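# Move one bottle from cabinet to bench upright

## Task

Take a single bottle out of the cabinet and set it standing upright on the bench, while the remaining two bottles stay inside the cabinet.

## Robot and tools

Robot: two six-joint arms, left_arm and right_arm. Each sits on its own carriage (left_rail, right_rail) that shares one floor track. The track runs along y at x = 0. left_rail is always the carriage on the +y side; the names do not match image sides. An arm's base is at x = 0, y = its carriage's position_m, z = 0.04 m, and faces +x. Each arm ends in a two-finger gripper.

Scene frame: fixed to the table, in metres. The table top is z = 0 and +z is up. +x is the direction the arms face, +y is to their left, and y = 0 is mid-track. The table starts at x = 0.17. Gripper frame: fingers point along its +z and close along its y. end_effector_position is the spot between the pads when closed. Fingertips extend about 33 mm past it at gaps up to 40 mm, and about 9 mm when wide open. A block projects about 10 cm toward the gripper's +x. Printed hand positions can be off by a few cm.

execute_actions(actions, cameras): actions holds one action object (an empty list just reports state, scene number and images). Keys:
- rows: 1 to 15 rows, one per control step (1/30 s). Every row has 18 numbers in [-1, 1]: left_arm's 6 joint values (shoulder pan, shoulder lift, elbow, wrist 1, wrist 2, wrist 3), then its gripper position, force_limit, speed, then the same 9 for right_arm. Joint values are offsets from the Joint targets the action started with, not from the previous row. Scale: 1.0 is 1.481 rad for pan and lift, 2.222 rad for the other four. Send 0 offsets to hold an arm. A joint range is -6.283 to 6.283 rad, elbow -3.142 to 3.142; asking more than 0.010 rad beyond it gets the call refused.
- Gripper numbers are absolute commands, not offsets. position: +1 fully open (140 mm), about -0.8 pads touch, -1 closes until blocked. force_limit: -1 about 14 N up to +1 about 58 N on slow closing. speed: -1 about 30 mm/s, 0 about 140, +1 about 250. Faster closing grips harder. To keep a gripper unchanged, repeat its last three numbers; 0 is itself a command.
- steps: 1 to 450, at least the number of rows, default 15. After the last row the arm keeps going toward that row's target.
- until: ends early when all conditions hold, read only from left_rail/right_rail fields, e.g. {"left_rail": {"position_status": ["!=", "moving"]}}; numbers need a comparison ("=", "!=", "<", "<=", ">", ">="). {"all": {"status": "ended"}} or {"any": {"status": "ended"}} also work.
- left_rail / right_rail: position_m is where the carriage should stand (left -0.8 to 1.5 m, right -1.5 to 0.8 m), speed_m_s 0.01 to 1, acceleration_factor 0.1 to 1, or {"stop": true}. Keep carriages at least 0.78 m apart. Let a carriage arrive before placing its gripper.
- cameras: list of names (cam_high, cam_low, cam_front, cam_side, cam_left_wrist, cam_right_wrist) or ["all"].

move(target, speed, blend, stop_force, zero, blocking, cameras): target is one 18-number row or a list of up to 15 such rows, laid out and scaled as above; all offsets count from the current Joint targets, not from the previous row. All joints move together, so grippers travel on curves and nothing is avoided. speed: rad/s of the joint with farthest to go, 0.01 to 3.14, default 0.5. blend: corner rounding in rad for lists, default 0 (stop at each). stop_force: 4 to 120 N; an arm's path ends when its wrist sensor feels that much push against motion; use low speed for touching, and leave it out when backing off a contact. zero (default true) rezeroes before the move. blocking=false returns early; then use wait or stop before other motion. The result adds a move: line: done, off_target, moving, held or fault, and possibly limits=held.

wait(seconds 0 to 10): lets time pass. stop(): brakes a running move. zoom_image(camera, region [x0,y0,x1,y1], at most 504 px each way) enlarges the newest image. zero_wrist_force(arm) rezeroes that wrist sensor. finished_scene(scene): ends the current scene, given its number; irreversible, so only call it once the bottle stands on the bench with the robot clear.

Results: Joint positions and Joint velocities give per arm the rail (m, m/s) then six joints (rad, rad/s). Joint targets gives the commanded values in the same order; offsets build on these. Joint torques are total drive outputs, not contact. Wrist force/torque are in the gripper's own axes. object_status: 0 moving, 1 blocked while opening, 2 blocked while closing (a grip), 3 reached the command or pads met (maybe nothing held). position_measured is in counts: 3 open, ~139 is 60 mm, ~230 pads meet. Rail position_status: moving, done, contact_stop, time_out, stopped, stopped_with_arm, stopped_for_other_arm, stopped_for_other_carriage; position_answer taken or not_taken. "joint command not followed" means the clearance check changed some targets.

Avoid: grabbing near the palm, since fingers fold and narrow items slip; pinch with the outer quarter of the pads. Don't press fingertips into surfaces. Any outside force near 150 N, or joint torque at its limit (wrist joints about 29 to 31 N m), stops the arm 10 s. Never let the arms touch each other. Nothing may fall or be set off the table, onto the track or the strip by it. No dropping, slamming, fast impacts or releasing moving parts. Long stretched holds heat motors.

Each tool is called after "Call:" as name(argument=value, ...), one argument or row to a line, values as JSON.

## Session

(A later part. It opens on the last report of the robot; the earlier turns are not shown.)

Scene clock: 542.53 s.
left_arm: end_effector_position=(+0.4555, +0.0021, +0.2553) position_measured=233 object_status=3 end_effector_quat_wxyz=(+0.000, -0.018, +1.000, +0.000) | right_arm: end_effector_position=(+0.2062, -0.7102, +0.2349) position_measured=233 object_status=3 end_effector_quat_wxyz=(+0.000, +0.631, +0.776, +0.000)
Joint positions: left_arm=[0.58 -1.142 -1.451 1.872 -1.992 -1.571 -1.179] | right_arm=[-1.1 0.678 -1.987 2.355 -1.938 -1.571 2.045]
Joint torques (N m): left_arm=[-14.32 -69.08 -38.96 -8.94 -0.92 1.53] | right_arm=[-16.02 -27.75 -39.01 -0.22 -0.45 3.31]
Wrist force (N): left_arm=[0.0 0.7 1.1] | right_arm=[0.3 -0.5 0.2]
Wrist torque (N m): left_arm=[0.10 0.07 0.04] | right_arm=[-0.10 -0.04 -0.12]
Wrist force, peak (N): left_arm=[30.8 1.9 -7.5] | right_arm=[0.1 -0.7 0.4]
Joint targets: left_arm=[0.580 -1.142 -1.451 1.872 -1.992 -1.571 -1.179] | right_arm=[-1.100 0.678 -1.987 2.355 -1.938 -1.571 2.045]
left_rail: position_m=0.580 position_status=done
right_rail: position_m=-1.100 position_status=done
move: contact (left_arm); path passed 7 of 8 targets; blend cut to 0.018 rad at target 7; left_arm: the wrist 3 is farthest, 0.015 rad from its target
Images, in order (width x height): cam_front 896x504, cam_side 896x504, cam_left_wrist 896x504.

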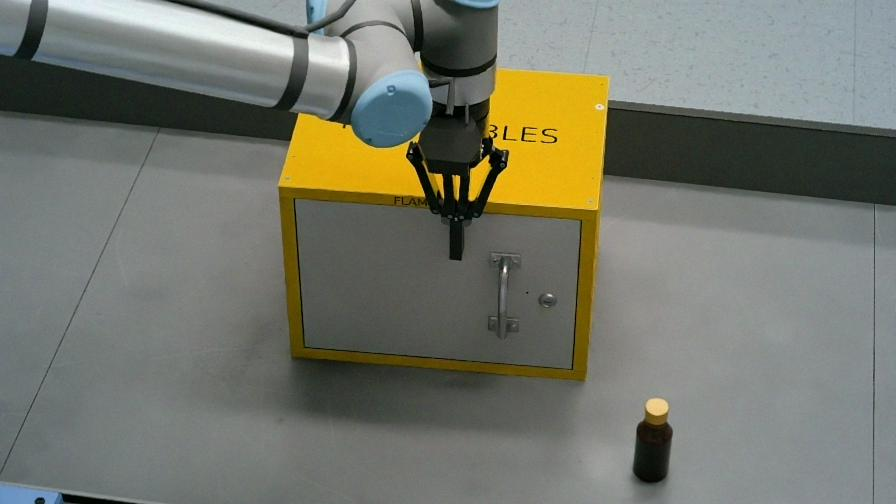

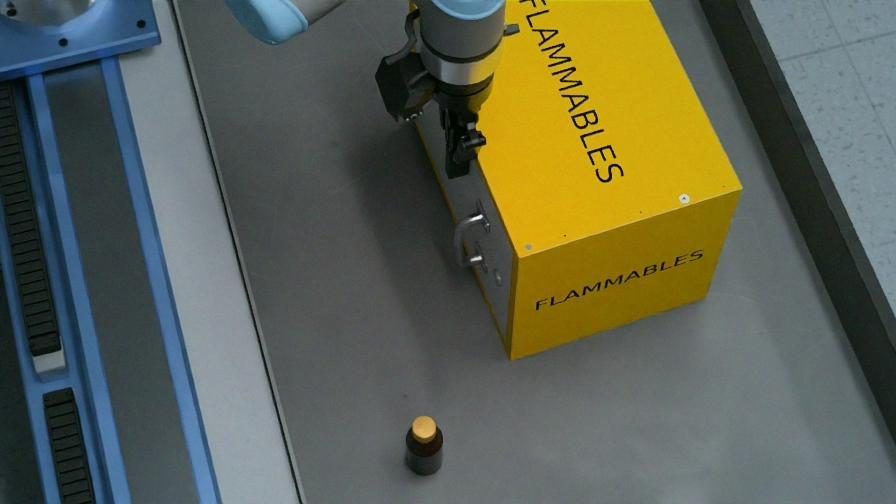

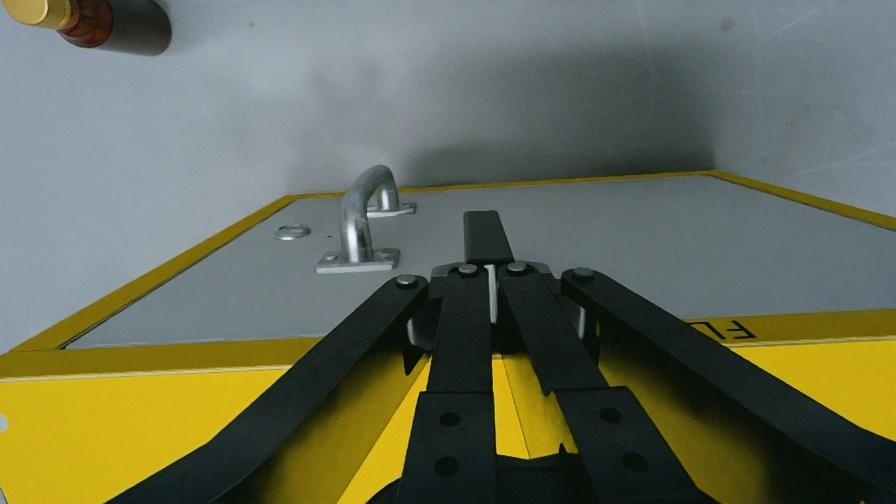

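Call:
move(
  target=[-0.0531,-0.0501,0.0365,-0.0030,0,0,-0.9,0,0, 0,0,0,0,0,0,-0.9,0,0],
  speed=0.15,
  cameras=["cam_front"],
)

Scene clock: 556.73 s.
left_arm: end_effector_position=(+0.3928, +0.0122, +0.2555) position_measured=233 object_status=3 end_effector_quat_wxyz=(+0.000, +0.021, +1.000, +0.000) | right_arm: end_effector_position=(+0.2062, -0.7102, +0.2349) position_measured=233 object_status=3 end_effector_quat_wxyz=(+0.000, +0.631, +0.776, +0.000)
Joint positions: left_arm=[0.58 -1.221 -1.525 1.952 -1.998 -1.571 -1.179] | right_arm=[-1.1 0.678 -1.987 2.355 -1.938 -1.571 2.045]
Joint torques (N m): left_arm=[-12.76 -61.92 -42.47 -8.87 -0.87 1.11] | right_arm=[-18.14 -28.55 -38.54 -0.13 -0.42 3.41]
Wrist force (N): left_arm=[-0.3 1.1 1.0] | right_arm=[0.4 -0.2 0.1]
Wrist torque (N m): left_arm=[0.21 0.09 0.04] | right_arm=[-0.02 -0.08 -0.12]
Wrist force, peak (N): left_arm=[-1.9 0.6 0.3] | right_arm=[0.4 -0.5 0.4]
Joint targets: left_arm=[0.580 -1.221 -1.526 1.953 -1.998 -1.571 -1.179] | right_arm=[-1.100 0.678 -1.987 2.355 -1.938 -1.571 2.045]
left_rail: position_m=0.580 position_status=done
right_rail: position_m=-1.100 position_status=done
move: done
Images, in order (width x height): cam_front 896x504.

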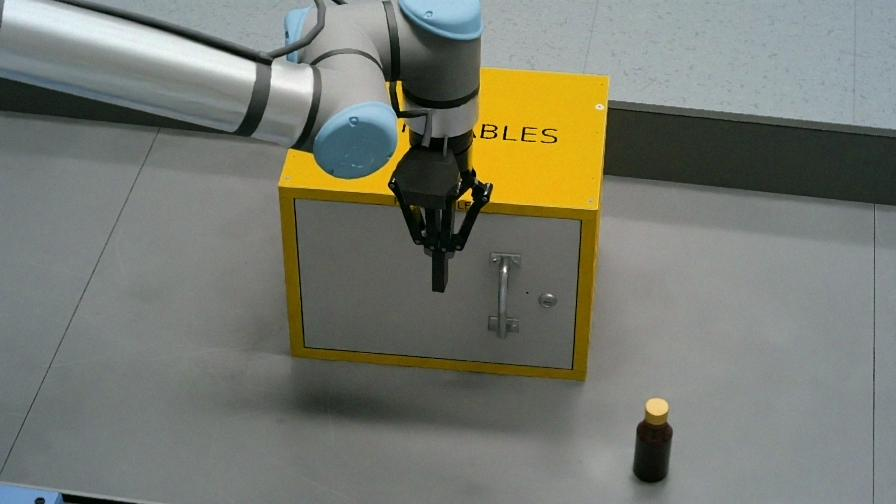

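Call:
finished_scene(
  scene=2,
)

The scene is finished: the task was done.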